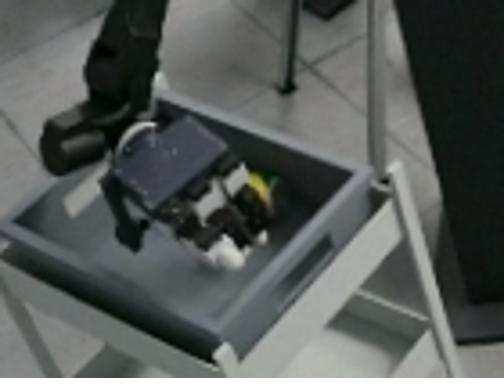

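Emit:
{"api": "move", "payload": {
  "arm1": {"target": [-1.538, -1.232, 0.731, 0.5873, -0.7132, -0.2942, 0.2472], "speed": 0.05},
  "arm2": {"target": [0.609, -1.840, 0.768, 0.4890, -0.5888, 0.4949, -0.4122], "speed": 0.06},
  "cameras": ["arm1_cam_wrist", "arm2_cam_wrist"]
}}

Scene clock: 3412.20 s.
Joint torques (N m): arm1=[-1.32 -18.9 5.37 1.42 0.84 -0.06] | arm2=[0.73 -26.29 10.09 1.25 -1 0.11] | arm3=[0.21 -22.01 11.55 -0.17 0.91 -0.02] | arm4=[0.26 -21.77 9.02 -0.79 1.07 -0.12] | arm5=[0.56 -23.36 6.02 -0.09 -0.96 0.01] | arm6=[-0.03 -24.47 13.01 1.01 -1.07 0.11]
Heat: arm1: hottest joint2_rad 57 °C; arm2: hottest joint2_rad 68 °C; arm3: hottest joint3_rad 50 °C; arm4: hottest joint2_rad 69 °C; arm5: hottest joint2_rad 67 °C; arm6: hottest joint3_rad 56 °C.
move: arm1 off_target; arm2 off_target
Joint velocities: within noise
arm1.joint_positions: joint1_rad=+2.128 joint2_rad=+2.399 joint3_rad=+1.550 joint4_rad=-0.355 joint5_rad=+1.377 joint6_rad=-1.917 hand_index_mcp=-0.433 hand_index_abd=+0.007 hand_index_pip=+0.610 hand_index_dip=+0.711 hand_middle_mcp=-0.470 hand_middle_abd=+0.194 hand_middle_pip=+0.578 hand_middle_dip=+0.698 hand_ring_mcp=+0.991 hand_ring_abd=-0.002 hand_ring_pip=+0.574 hand_ring_dip=+0.696 hand_thumb_cmc=-0.570 hand_thumb_axl=+0.679 hand_thumb_mcp=+0.002 hand_thumb_ipl=+0.186 hand_current_limit=+0.600 hand_speed=-0.600
arm1.joint_status: not commanded
arm1.hand_state: blocked,goal,blocked,goal,goal,goal,goal,goal,goal,goal,goal,goal,goal,goal,blocked,goal
arm1.index_mcp_current_ma: 440
arm1.index_abd_current_ma: 22
arm1.index_pip_current_ma: 147
arm1.index_dip_current_ma: 64
arm1.middle_mcp_current_ma: -1
arm1.middle_abd_current_ma: -19
arm1.middle_pip_current_ma: 5
arm1.middle_dip_current_ma: 9
arm1.ring_mcp_current_ma: -41
arm1.ring_abd_current_ma: -5
arm1.ring_pip_current_ma: -7
arm1.ring_dip_current_ma: 0
arm1.thumb_cmc_current_ma: -1
arm1.thumb_axl_current_ma: 3
arm1.thumb_mcp_current_ma: 440
arm1.thumb_ipl_current_ma: 101
arm1.hand_goal_index_mcp: -0.650
arm1.hand_goal_index_abd: 0.000
arm1.hand_goal_index_pip: 0.576
arm1.hand_goal_index_dip: 0.696
arm1.hand_goal_middle_mcp: -0.470
arm1.hand_goal_middle_abd: 0.200
arm1.hand_goal_middle_pip: 0.576
arm1.hand_goal_middle_dip: 0.696
arm1.hand_goal_ring_mcp: 1.000
arm1.hand_goal_ring_abd: 0.000
arm1.hand_goal_ring_pip: 0.576
arm1.hand_goal_ring_dip: 0.696
arm1.hand_goal_thumb_cmc: -0.570
arm1.hand_goal_thumb_axl: 0.678
arm1.hand_goal_thumb_mcp: -0.150
arm1.hand_goal_thumb_ipl: 0.168
arm1.hand: x=-1.5376 y=-1.2412 z=+0.7469 quat_wxyz=(+0.584, -0.713, -0.291, +0.256) (m; scene frame)
arm1.hand_target: x=-1.5375 y=-1.2319 z=+0.7313 quat_wxyz=(+0.587, -0.713, -0.294, +0.247) (m; scene frame)
arm1.hand_status: off_target (0.018 m and 1.2 deg from the pose sent, 0.028 m and 1.0 deg at the start)
arm2.joint_positions: joint1_rad=-2.171 joint2_rad=+2.799 joint3_rad=+1.989 joint4_rad=-0.385 joint5_rad=-1.363 joint6_rad=+2.008 hand_index_mcp=-0.402 hand_index_abd=+0.001 hand_index_pip=+0.602 hand_index_dip=+0.704 hand_middle_mcp=-0.412 hand_middle_abd=+0.189 hand_middle_pip=+0.606 hand_middle_dip=+0.706 hand_ring_mcp=+0.988 hand_ring_abd=+0.001 hand_ring_pip=+0.574 hand_ring_dip=+0.696 hand_thumb_cmc=-0.558 hand_thumb_axl=+0.680 hand_thumb_mcp=+0.087 hand_thumb_ipl=+0.199 hand_current_limit=+0.600 hand_speed=-0.600
arm2.joint_status: not commanded
arm2.hand_state: blocked,goal,blocked,goal,blocked,goal,blocked,goal,goal,goal,goal,goal,goal,goal,blocked,blocked
arm2.index_mcp_current_ma: 440
arm2.index_abd_current_ma: 1
arm2.index_pip_current_ma: 61
arm2.index_dip_current_ma: 13
arm2.middle_mcp_current_ma: 440
arm2.middle_abd_current_ma: -18
arm2.middle_pip_current_ma: 73
arm2.middle_dip_current_ma: 17
arm2.ring_mcp_current_ma: -24
arm2.ring_abd_current_ma: 1
arm2.ring_pip_current_ma: -2
arm2.ring_dip_current_ma: 0
arm2.thumb_cmc_current_ma: 23
arm2.thumb_axl_current_ma: 2
arm2.thumb_mcp_current_ma: 440
arm2.thumb_ipl_current_ma: 112
arm2.hand_goal_index_mcp: -0.570
arm2.hand_goal_index_abd: 0.000
arm2.hand_goal_index_pip: 0.576
arm2.hand_goal_index_dip: 0.696
arm2.hand_goal_middle_mcp: -0.570
arm2.hand_goal_middle_abd: 0.200
arm2.hand_goal_middle_pip: 0.576
arm2.hand_goal_middle_dip: 0.696
arm2.hand_goal_ring_mcp: 1.000
arm2.hand_goal_ring_abd: 0.000
arm2.hand_goal_ring_pip: 0.576
arm2.hand_goal_ring_dip: 0.696
arm2.hand_goal_thumb_cmc: -0.570
arm2.hand_goal_thumb_axl: 0.678
arm2.hand_goal_thumb_mcp: -0.070
arm2.hand_goal_thumb_ipl: 0.168
arm2.hand: x=+0.5957 y=-1.8154 z=+0.7473 quat_wxyz=(-0.498, +0.578, -0.512, +0.395) (m; scene frame)
arm2.hand_target: x=+0.6085 y=-1.8386 z=+0.7692 quat_wxyz=(-0.489, +0.589, -0.495, +0.412) (m; scene frame)
arm2.hand_status: off_target (0.035 m and 3.1 deg from the pose sent, 0.045 m and 3.4 deg at the start)
arm3, arm4, arm5, arm6: as last shown
arm3.joint_positions: joint1_rad=+0.028 joint2_rad=+2.189 joint3_rad=+1.764 joint4_rad=-1.143 joint5_rad=+1.392 joint6_rad=-1.637 hand_index_mcp=-0.208 hand_index_abd=-0.003 hand_index_pip=+0.578 hand_index_dip=+0.699 hand_middle_mcp=-0.208 hand_middle_abd=-0.003 hand_middle_pip=+0.578 hand_middle_dip=+0.699 hand_ring_mcp=-0.224 hand_ring_abd=+0.002 hand_ring_pip=+0.578 hand_ring_dip=+0.693 hand_thumb_cmc=-0.566 hand_thumb_axl=+0.680 hand_thumb_mcp=+0.222 hand_thumb_ipl=+0.170 hand_current_limit=+0.600 hand_speed=-0.800
arm3.hand: x=+1.7651 y=-0.6161 z=+0.9388 quat_wxyz=(-0.101, +0.077, +0.763, -0.634) (m; scene frame)
arm3.hand_target: x=+1.7820 y=-0.6167 z=+0.9702 quat_wxyz=(-0.077, +0.093, +0.760, -0.638) (m; scene frame)
pictures: arm1_cam_wrist, arm2_cam_wrist
camera_calibration:
arm1_cam_wrist: T_world_to_cam=[[-0.470534, -0.616098, -0.631681, -0.981118], [0.142609, -0.759568, 0.634602, -1.24118], [-0.870782, 0.208518, 0.445264, -1.29238], [0, 0, 0, 1]] pos_world=[-1.41003, -1.27774, 0.743351]
arm2_cam_wrist: T_world_to_cam=[[-0.277403, 0.781958, -0.558202, 2.02982], [-0.691538, 0.240818, 0.681016, 0.288331], [0.66695, 0.574934, 0.47395, 0.418025], [0, 0, 0, 1]] pos_world=[0.48367, -1.89701, 0.738571]

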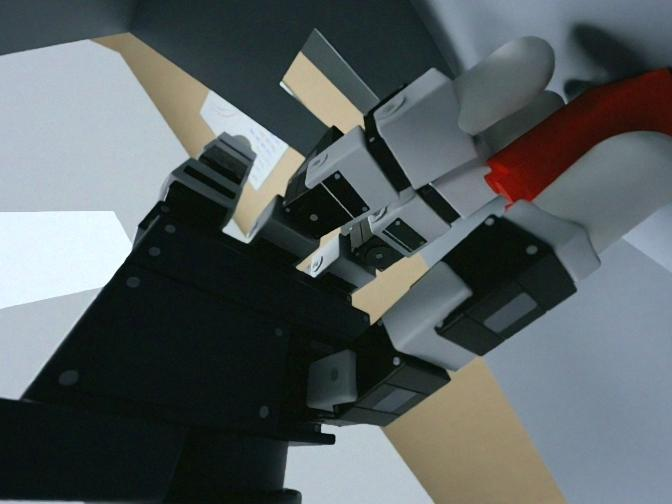

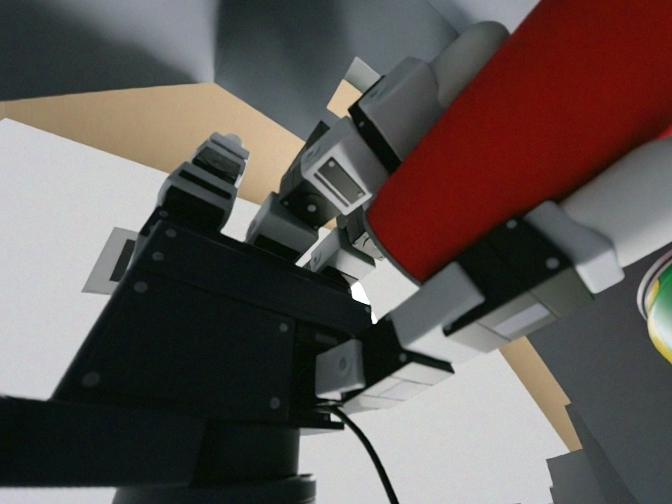

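Emit:
{"api": "move", "payload": {
  "arm1": {"target": [-1.538, -1.231, 0.724, 0.5873, -0.7132, -0.2942, 0.2472], "speed": 0.05},
  "arm2": {"target": [0.609, -1.842, 0.752, 0.4890, -0.5888, 0.4949, -0.4122], "speed": 0.05},
  "cameras": ["arm2_cam_wrist"]
}}

Scene clock: 3422.53 s.
Joint torques (N m): arm1=[-1.38 -18.2 5.35 1.39 0.82 -0.09] | arm2=[0.67 -26.17 10.19 1.24 -1 0.11] | arm3=[0.03 -22.83 11.54 -0.34 0.93 -0.04] | arm4=[0.26 -22.01 8.98 -0.7 1.05 -0.14] | arm5=[0.56 -23.36 6.02 -0.09 -0.96 0.01] | arm6=[-0.03 -24.47 13.03 0.98 -1.08 0.12]
Heat: arm1: hottest joint2_rad 55 °C; arm2: hottest joint2_rad 65 °C; arm3: hottest joint3_rad 50 °C; arm4: hottest joint2_rad 69 °C; arm5: hottest joint2_rad 67 °C; arm6: hottest joint3_rad 56 °C.
move: arm1 off_target; arm2 off_target
Joint velocities: within noise
arm1.joint_positions: joint1_rad=+2.128 joint2_rad=+2.402 joint3_rad=+1.550 joint4_rad=-0.337 joint5_rad=+1.377 joint6_rad=-1.921 hand_index_mcp=-0.433 hand_index_abd=+0.006 hand_index_pip=+0.610 hand_index_dip=+0.711 hand_middle_mcp=-0.470 hand_middle_abd=+0.194 hand_middle_pip=+0.578 hand_middle_dip=+0.698 hand_ring_mcp=+0.991 hand_ring_abd=-0.002 hand_ring_pip=+0.574 hand_ring_dip=+0.696 hand_thumb_cmc=-0.570 hand_thumb_axl=+0.679 hand_thumb_mcp=+0.002 hand_thumb_ipl=+0.186 hand_current_limit=+0.600 hand_speed=-0.600
arm1.joint_status: not commanded
arm1.hand_state: blocked,goal,blocked,goal,goal,goal,goal,goal,goal,goal,goal,goal,goal,goal,blocked,goal
arm1.index_mcp_current_ma: 440
arm1.index_abd_current_ma: 21
arm1.index_pip_current_ma: 147
arm1.index_dip_current_ma: 64
arm1.middle_mcp_current_ma: -1
arm1.middle_abd_current_ma: -19
arm1.middle_pip_current_ma: 5
arm1.middle_dip_current_ma: 9
arm1.ring_mcp_current_ma: -41
arm1.ring_abd_current_ma: -5
arm1.ring_pip_current_ma: -7
arm1.ring_dip_current_ma: 0
arm1.thumb_cmc_current_ma: -1
arm1.thumb_axl_current_ma: 3
arm1.thumb_mcp_current_ma: 440
arm1.thumb_ipl_current_ma: 102
arm1.hand_goal_index_mcp: -0.650
arm1.hand_goal_index_abd: 0.000
arm1.hand_goal_index_pip: 0.576
arm1.hand_goal_index_dip: 0.696
arm1.hand_goal_middle_mcp: -0.470
arm1.hand_goal_middle_abd: 0.200
arm1.hand_goal_middle_pip: 0.576
arm1.hand_goal_middle_dip: 0.696
arm1.hand_goal_ring_mcp: 1.000
arm1.hand_goal_ring_abd: 0.000
arm1.hand_goal_ring_pip: 0.576
arm1.hand_goal_ring_dip: 0.696
arm1.hand_goal_thumb_cmc: -0.570
arm1.hand_goal_thumb_axl: 0.678
arm1.hand_goal_thumb_mcp: -0.150
arm1.hand_goal_thumb_ipl: 0.168
arm1.hand: x=-1.5392 y=-1.2423 z=+0.7457 quat_wxyz=(+0.582, -0.714, -0.288, +0.260) (m; scene frame)
arm1.hand_target: x=-1.5373 y=-1.2309 z=+0.7246 quat_wxyz=(+0.587, -0.713, -0.294, +0.247) (m; scene frame)
arm1.hand_status: off_target (0.025 m and 1.7 deg from the pose sent, 0.025 m and 1.2 deg at the start)
arm2.joint_positions: joint1_rad=-2.171 joint2_rad=+2.836 joint3_rad=+2.031 joint4_rad=-0.384 joint5_rad=-1.363 joint6_rad=+2.009 hand_index_mcp=-0.402 hand_index_abd=+0.001 hand_index_pip=+0.602 hand_index_dip=+0.704 hand_middle_mcp=-0.412 hand_middle_abd=+0.189 hand_middle_pip=+0.606 hand_middle_dip=+0.706 hand_ring_mcp=+0.988 hand_ring_abd=+0.001 hand_ring_pip=+0.574 hand_ring_dip=+0.696 hand_thumb_cmc=-0.558 hand_thumb_axl=+0.680 hand_thumb_mcp=+0.087 hand_thumb_ipl=+0.199 hand_current_limit=+0.600 hand_speed=-0.600
arm2.joint_status: not commanded
arm2.hand_state: blocked,goal,blocked,goal,blocked,goal,blocked,goal,goal,goal,goal,goal,goal,goal,blocked,blocked
arm2.index_mcp_current_ma: 440
arm2.index_abd_current_ma: 1
arm2.index_pip_current_ma: 61
arm2.index_dip_current_ma: 13
arm2.middle_mcp_current_ma: 440
arm2.middle_abd_current_ma: -18
arm2.middle_pip_current_ma: 73
arm2.middle_dip_current_ma: 17
arm2.ring_mcp_current_ma: -24
arm2.ring_abd_current_ma: 1
arm2.ring_pip_current_ma: -2
arm2.ring_dip_current_ma: 0
arm2.thumb_cmc_current_ma: 23
arm2.thumb_axl_current_ma: 2
arm2.thumb_mcp_current_ma: 440
arm2.thumb_ipl_current_ma: 113
arm2.hand_goal_index_mcp: -0.570
arm2.hand_goal_index_abd: 0.000
arm2.hand_goal_index_pip: 0.576
arm2.hand_goal_index_dip: 0.696
arm2.hand_goal_middle_mcp: -0.570
arm2.hand_goal_middle_abd: 0.200
arm2.hand_goal_middle_pip: 0.576
arm2.hand_goal_middle_dip: 0.696
arm2.hand_goal_ring_mcp: 1.000
arm2.hand_goal_ring_abd: 0.000
arm2.hand_goal_ring_pip: 0.576
arm2.hand_goal_ring_dip: 0.696
arm2.hand_goal_thumb_cmc: -0.570
arm2.hand_goal_thumb_axl: 0.678
arm2.hand_goal_thumb_mcp: -0.070
arm2.hand_goal_thumb_ipl: 0.168
arm2.hand: x=+0.5969 y=-1.8199 z=+0.7347 quat_wxyz=(-0.497, +0.579, -0.510, +0.397) (m; scene frame)
arm2.hand_target: x=+0.6086 y=-1.8407 z=+0.7529 quat_wxyz=(-0.489, +0.589, -0.495, +0.412) (m; scene frame)
arm2.hand_status: off_target (0.031 m and 2.8 deg from the pose sent, 0.030 m and 3.2 deg at the start)
arm3: as last shown
arm4.joint_positions: joint1_rad=+2.098 joint2_rad=+2.301 joint3_rad=+1.940 joint4_rad=-1.619 joint5_rad=+1.392 joint6_rad=-1.169 hand_index_mcp=-0.210 hand_index_abd=+0.001 hand_index_pip=+0.578 hand_index_dip=+0.699 hand_middle_mcp=-0.208 hand_middle_abd=-0.003 hand_middle_pip=+0.578 hand_middle_dip=+0.699 hand_ring_mcp=+0.991 hand_ring_abd=-0.001 hand_ring_pip=+0.576 hand_ring_dip=+0.696 hand_thumb_cmc=-0.568 hand_thumb_axl=+0.676 hand_thumb_mcp=+0.223 hand_thumb_ipl=+0.170 hand_current_limit=+0.400 hand_speed=-0.850
arm4.joint_status: not commanded
arm4.hand_state: goal,goal,goal,goal,goal,goal,goal,goal,goal,goal,goal,goal,goal,goal,goal,goal
arm4.index_mcp_current_ma: -10
arm4.index_abd_current_ma: 0
arm4.index_pip_current_ma: 1
arm4.index_dip_current_ma: 2
arm4.middle_mcp_current_ma: -8
arm4.middle_abd_current_ma: -1
arm4.middle_pip_current_ma: 1
arm4.middle_dip_current_ma: 2
arm4.ring_mcp_current_ma: -9
arm4.ring_abd_current_ma: 0
arm4.ring_pip_current_ma: 0
arm4.ring_dip_current_ma: 0
arm4.thumb_cmc_current_ma: 1
arm4.thumb_axl_current_ma: -1
arm4.thumb_mcp_current_ma: -2
arm4.thumb_ipl_current_ma: 1
arm4.hand_goal_index_mcp: -0.200
arm4.hand_goal_index_abd: 0.000
arm4.hand_goal_index_pip: 0.576
arm4.hand_goal_index_dip: 0.696
arm4.hand_goal_middle_mcp: -0.200
arm4.hand_goal_middle_abd: 0.000
arm4.hand_goal_middle_pip: 0.576
arm4.hand_goal_middle_dip: 0.696
arm4.hand_goal_ring_mcp: 1.000
arm4.hand_goal_ring_abd: 0.000
arm4.hand_goal_ring_pip: 0.576
arm4.hand_goal_ring_dip: 0.696
arm4.hand_goal_thumb_cmc: -0.570
arm4.hand_goal_thumb_axl: 0.678
arm4.hand_goal_thumb_mcp: 0.226
arm4.hand_goal_thumb_ipl: 0.168
arm4.hand: x=+1.5619 y=+1.2494 z=+0.9479 quat_wxyz=(+0.202, -0.254, +0.717, -0.617) (m; scene frame)
arm4.hand_target: x=+1.5706 y=+1.2478 z=+0.9601 quat_wxyz=(+0.204, -0.247, +0.720, -0.616) (m; scene frame)
arm4.hand_status: not commanded
arm5.joint_positions: joint1_rad=-0.084 joint2_rad=+2.446 joint3_rad=+1.938 joint4_rad=-1.243 joint5_rad=-1.382 joint6_rad=+1.363 hand_index_mcp=-0.178 hand_index_abd=-0.003 hand_index_pip=+0.578 hand_index_dip=+0.698 hand_middle_mcp=-0.179 hand_middle_abd=-0.003 hand_middle_pip=+0.578 hand_middle_dip=+0.699 hand_ring_mcp=+0.991 hand_ring_abd=+0.001 hand_ring_pip=+0.575 hand_ring_dip=+0.696 hand_thumb_cmc=-0.568 hand_thumb_axl=+0.680 hand_thumb_mcp=+0.237 hand_thumb_ipl=+0.170 hand_current_limit=+0.500 hand_speed=-0.800
arm5.joint_status: not commanded
arm5.hand_state: goal,goal,goal,goal,goal,goal,goal,goal,goal,goal,goal,goal,goal,goal,goal,goal
arm5.index_mcp_current_ma: -33
arm5.index_abd_current_ma: -8
arm5.index_pip_current_ma: 7
arm5.index_dip_current_ma: 8
arm5.middle_mcp_current_ma: -35
arm5.middle_abd_current_ma: -9
arm5.middle_pip_current_ma: 7
arm5.middle_dip_current_ma: 9
arm5.ring_mcp_current_ma: -35
arm5.ring_abd_current_ma: 4
arm5.ring_pip_current_ma: -2
arm5.ring_dip_current_ma: 0
arm5.thumb_cmc_current_ma: 6
arm5.thumb_axl_current_ma: 8
arm5.thumb_mcp_current_ma: -15
arm5.thumb_ipl_current_ma: 7
arm5.hand_goal_index_mcp: -0.170
arm5.hand_goal_index_abd: 0.000
arm5.hand_goal_index_pip: 0.576
arm5.hand_goal_index_dip: 0.696
arm5.hand_goal_middle_mcp: -0.170
arm5.hand_goal_middle_abd: 0.000
arm5.hand_goal_middle_pip: 0.576
arm5.hand_goal_middle_dip: 0.696
arm5.hand_goal_ring_mcp: 1.000
arm5.hand_goal_ring_abd: 0.000
arm5.hand_goal_ring_pip: 0.576
arm5.hand_goal_ring_dip: 0.696
arm5.hand_goal_thumb_cmc: -0.570
arm5.hand_goal_thumb_axl: 0.678
arm5.hand_goal_thumb_mcp: 0.240
arm5.hand_goal_thumb_ipl: 0.168
arm5.hand: x=-0.5319 y=+1.7968 z=+0.9643 quat_wxyz=(-0.415, +0.474, +0.604, -0.489) (m; scene frame)
arm5.hand_target: x=-0.5267 y=+1.7963 z=+0.9699 quat_wxyz=(-0.414, +0.479, +0.600, -0.489) (m; scene frame)
arm5.hand_status: not commanded
arm6.joint_positions: joint1_rad=-0.058 joint2_rad=+2.171 joint3_rad=+1.808 joint4_rad=-0.768 joint5_rad=-1.378 joint6_rad=+2.069 hand_index_mcp=-0.189 hand_index_abd=+0.005 hand_index_pip=+0.577 hand_index_dip=+0.698 hand_middle_mcp=-0.187 hand_middle_abd=+0.193 hand_middle_pip=+0.579 hand_middle_dip=+0.699 hand_ring_mcp=+0.988 hand_ring_abd=+0.002 hand_ring_pip=+0.574 hand_ring_dip=+0.696 hand_thumb_cmc=-0.572 hand_thumb_axl=+0.676 hand_thumb_mcp=+0.236 hand_thumb_ipl=+0.170 hand_current_limit=+0.600 hand_speed=-0.800
arm6.joint_status: not commanded
arm6.hand_state: goal,goal,goal,goal,goal,goal,goal,goal,goal,goal,goal,goal,goal,goal,goal,goal
arm6.index_mcp_current_ma: -15
arm6.index_abd_current_ma: 5
arm6.index_pip_current_ma: 1
arm6.index_dip_current_ma: 1
arm6.middle_mcp_current_ma: -10
arm6.middle_abd_current_ma: -8
arm6.middle_pip_current_ma: 2
arm6.middle_dip_current_ma: 3
arm6.ring_mcp_current_ma: -22
arm6.ring_abd_current_ma: 1
arm6.ring_pip_current_ma: -2
arm6.ring_dip_current_ma: 0
arm6.thumb_cmc_current_ma: -1
arm6.thumb_axl_current_ma: -2
arm6.thumb_mcp_current_ma: -7
arm6.thumb_ipl_current_ma: 3
arm6.hand_goal_index_mcp: -0.180
arm6.hand_goal_index_abd: 0.000
arm6.hand_goal_index_pip: 0.576
arm6.hand_goal_index_dip: 0.696
arm6.hand_goal_middle_mcp: -0.180
arm6.hand_goal_middle_abd: 0.200
arm6.hand_goal_middle_pip: 0.576
arm6.hand_goal_middle_dip: 0.696
arm6.hand_goal_ring_mcp: 1.000
arm6.hand_goal_ring_abd: 0.000
arm6.hand_goal_ring_pip: 0.576
arm6.hand_goal_ring_dip: 0.696
arm6.hand_goal_thumb_cmc: -0.570
arm6.hand_goal_thumb_axl: 0.678
arm6.hand_goal_thumb_mcp: 0.240
arm6.hand_goal_thumb_ipl: 0.168
arm6.hand: x=-1.8673 y=+0.4141 z=+0.9657 quat_wxyz=(-0.145, +0.202, +0.742, -0.623) (m; scene frame)
arm6.hand_target: x=-1.8801 y=+0.4192 z=+1.0001 quat_wxyz=(-0.169, +0.181, +0.745, -0.620) (m; scene frame)
arm6.hand_status: not commanded
pictures: arm2_cam_wrist
camera_calibration:
arm2_cam_wrist: T_world_to_cam=[[-0.27657, 0.779066, -0.562641, 2.02413], [-0.692454, 0.244408, 0.678802, 0.307506], [0.666346, 0.57734, 0.471871, 0.432024], [0, 0, 0, 1]] pos_world=[0.484872, -1.90152, 0.726266]

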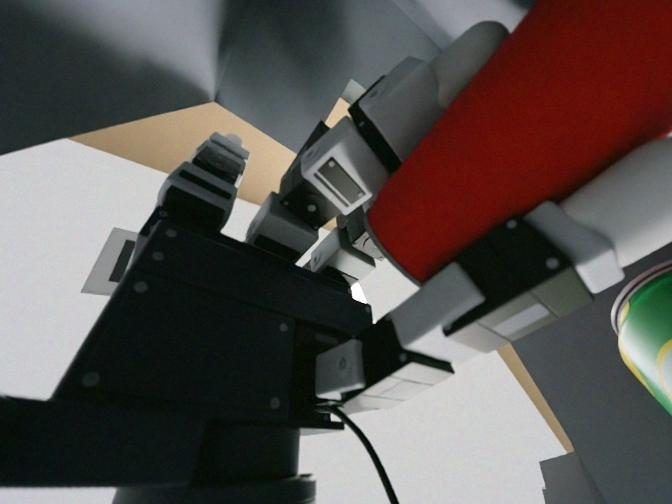

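Emit:
{"api": "move", "payload": {
  "arm1": {"joints": {"hand_index_mcp": -0.36, "hand_thumb_mcp": 0.07, "hand_middle_mcp": -0.4, "hand_speed": -0.92}},
  "arm2": {"target": [0.609, -1.843, 0.746, 0.4890, -0.5888, 0.4949, -0.4122], "speed": 0.04}
}}

Scene clock: 3429.17 s.
Joint torques (N m): arm1=[-1.38 -18.49 5.27 1.36 0.82 -0.04] | arm2=[0.62 -25.41 10.21 1.18 -1.01 0.11] | arm3=[-0.26 -22.36 11.64 -0.09 0.92 -0.01] | arm4=[0.56 -21.77 8.99 -0.8 1.09 -0.13] | arm5=[0.56 -23.36 6.01 -0.09 -0.96 0.01] | arm6=[-0.03 -24.47 13.03 0.98 -1.08 0.12]
Heat: arm1: hottest joint2_rad 57 °C; arm2: hottest joint2_rad 65 °C; arm3: hottest joint3_rad 51 °C; arm4: hottest joint2_rad 69 °C; arm5: hottest joint2_rad 67 °C; arm6: hottest joint3_rad 56 °C.
move: arm1 off_target; arm2 off_target
Joint velocities: within noise
arm1.joint_positions: joint1_rad=+2.128 joint2_rad=+2.407 joint3_rad=+1.550 joint4_rad=-0.337 joint5_rad=+1.377 joint6_rad=-1.922 hand_index_mcp=-0.386 hand_index_abd=+0.005 hand_index_pip=+0.573 hand_index_dip=+0.696 hand_middle_mcp=-0.401 hand_middle_abd=+0.194 hand_middle_pip=+0.577 hand_middle_dip=+0.698 hand_ring_mcp=+0.991 hand_ring_abd=-0.002 hand_ring_pip=+0.574 hand_ring_dip=+0.696 hand_thumb_cmc=-0.570 hand_thumb_axl=+0.679 hand_thumb_mcp=+0.068 hand_thumb_ipl=+0.170 hand_current_limit=+0.600 hand_speed=-0.920
arm1.joint_status: hand_index_mcp off_target (ended at -0.386, target -0.360); the others done
arm1.hand_state: blocked,goal,goal,goal,goal,goal,goal,goal,goal,goal,goal,goal,goal,goal,goal,goal
arm1.index_mcp_current_ma: -118
arm1.index_abd_current_ma: 18
arm1.index_pip_current_ma: -12
arm1.index_dip_current_ma: -1
arm1.middle_mcp_current_ma: -2
arm1.middle_abd_current_ma: -20
arm1.middle_pip_current_ma: 5
arm1.middle_dip_current_ma: 9
arm1.ring_mcp_current_ma: -41
arm1.ring_abd_current_ma: -5
arm1.ring_pip_current_ma: -7
arm1.ring_dip_current_ma: 0
arm1.thumb_cmc_current_ma: -1
arm1.thumb_axl_current_ma: 3
arm1.thumb_mcp_current_ma: -8
arm1.thumb_ipl_current_ma: 11
arm1.hand_goal_index_mcp: -0.360
arm1.hand_goal_index_abd: 0.000
arm1.hand_goal_index_pip: 0.576
arm1.hand_goal_index_dip: 0.696
arm1.hand_goal_middle_mcp: -0.400
arm1.hand_goal_middle_abd: 0.200
arm1.hand_goal_middle_pip: 0.576
arm1.hand_goal_middle_dip: 0.696
arm1.hand_goal_ring_mcp: 1.000
arm1.hand_goal_ring_abd: 0.000
arm1.hand_goal_ring_pip: 0.576
arm1.hand_goal_ring_dip: 0.696
arm1.hand_goal_thumb_cmc: -0.570
arm1.hand_goal_thumb_axl: 0.678
arm1.hand_goal_thumb_mcp: 0.070
arm1.hand_goal_thumb_ipl: 0.168
arm1.hand: x=-1.5384 y=-1.2413 z=+0.7428 quat_wxyz=(+0.583, -0.714, -0.289, +0.258) (m; scene frame)
arm1.hand_target: x=-1.5372 y=-1.2308 z=+0.7245 quat_wxyz=(+0.587, -0.713, -0.294, +0.247) (m; scene frame)
arm1.hand_status: not commanded
arm2.joint_positions: joint1_rad=-2.171 joint2_rad=+2.843 joint3_rad=+2.048 joint4_rad=-0.384 joint5_rad=-1.363 joint6_rad=+2.010 hand_index_mcp=-0.402 hand_index_abd=+0.001 hand_index_pip=+0.602 hand_index_dip=+0.704 hand_middle_mcp=-0.412 hand_middle_abd=+0.189 hand_middle_pip=+0.606 hand_middle_dip=+0.706 hand_ring_mcp=+0.988 hand_ring_abd=+0.001 hand_ring_pip=+0.574 hand_ring_dip=+0.696 hand_thumb_cmc=-0.558 hand_thumb_axl=+0.680 hand_thumb_mcp=+0.087 hand_thumb_ipl=+0.199 hand_current_limit=+0.600 hand_speed=-0.600
arm2.joint_status: not commanded
arm2.hand_state: blocked,goal,blocked,goal,blocked,goal,blocked,goal,goal,goal,goal,goal,goal,goal,blocked,blocked
arm2.index_mcp_current_ma: 440
arm2.index_abd_current_ma: 1
arm2.index_pip_current_ma: 61
arm2.index_dip_current_ma: 13
arm2.middle_mcp_current_ma: 440
arm2.middle_abd_current_ma: -18
arm2.middle_pip_current_ma: 73
arm2.middle_dip_current_ma: 17
arm2.ring_mcp_current_ma: -24
arm2.ring_abd_current_ma: 1
arm2.ring_pip_current_ma: -2
arm2.ring_dip_current_ma: 0
arm2.thumb_cmc_current_ma: 24
arm2.thumb_axl_current_ma: 2
arm2.thumb_mcp_current_ma: 440
arm2.thumb_ipl_current_ma: 113
arm2.hand_goal_index_mcp: -0.570
arm2.hand_goal_index_abd: 0.000
arm2.hand_goal_index_pip: 0.576
arm2.hand_goal_index_dip: 0.696
arm2.hand_goal_middle_mcp: -0.570
arm2.hand_goal_middle_abd: 0.200
arm2.hand_goal_middle_pip: 0.576
arm2.hand_goal_middle_dip: 0.696
arm2.hand_goal_ring_mcp: 1.000
arm2.hand_goal_ring_abd: 0.000
arm2.hand_goal_ring_pip: 0.576
arm2.hand_goal_ring_dip: 0.696
arm2.hand_goal_thumb_cmc: -0.570
arm2.hand_goal_thumb_axl: 0.678
arm2.hand_goal_thumb_mcp: -0.070
arm2.hand_goal_thumb_ipl: 0.168
arm2.hand: x=+0.5980 y=-1.8243 z=+0.7346 quat_wxyz=(-0.495, +0.580, -0.508, +0.400) (m; scene frame)
arm2.hand_target: x=+0.6086 y=-1.8419 z=+0.7467 quat_wxyz=(-0.489, +0.589, -0.495, +0.412) (m; scene frame)
arm2.hand_status: off_target (0.024 m and 2.4 deg from the pose sent, 0.028 m and 2.8 deg at the start)
arm3, arm4, arm5, arm6: as last shown
pictures: none


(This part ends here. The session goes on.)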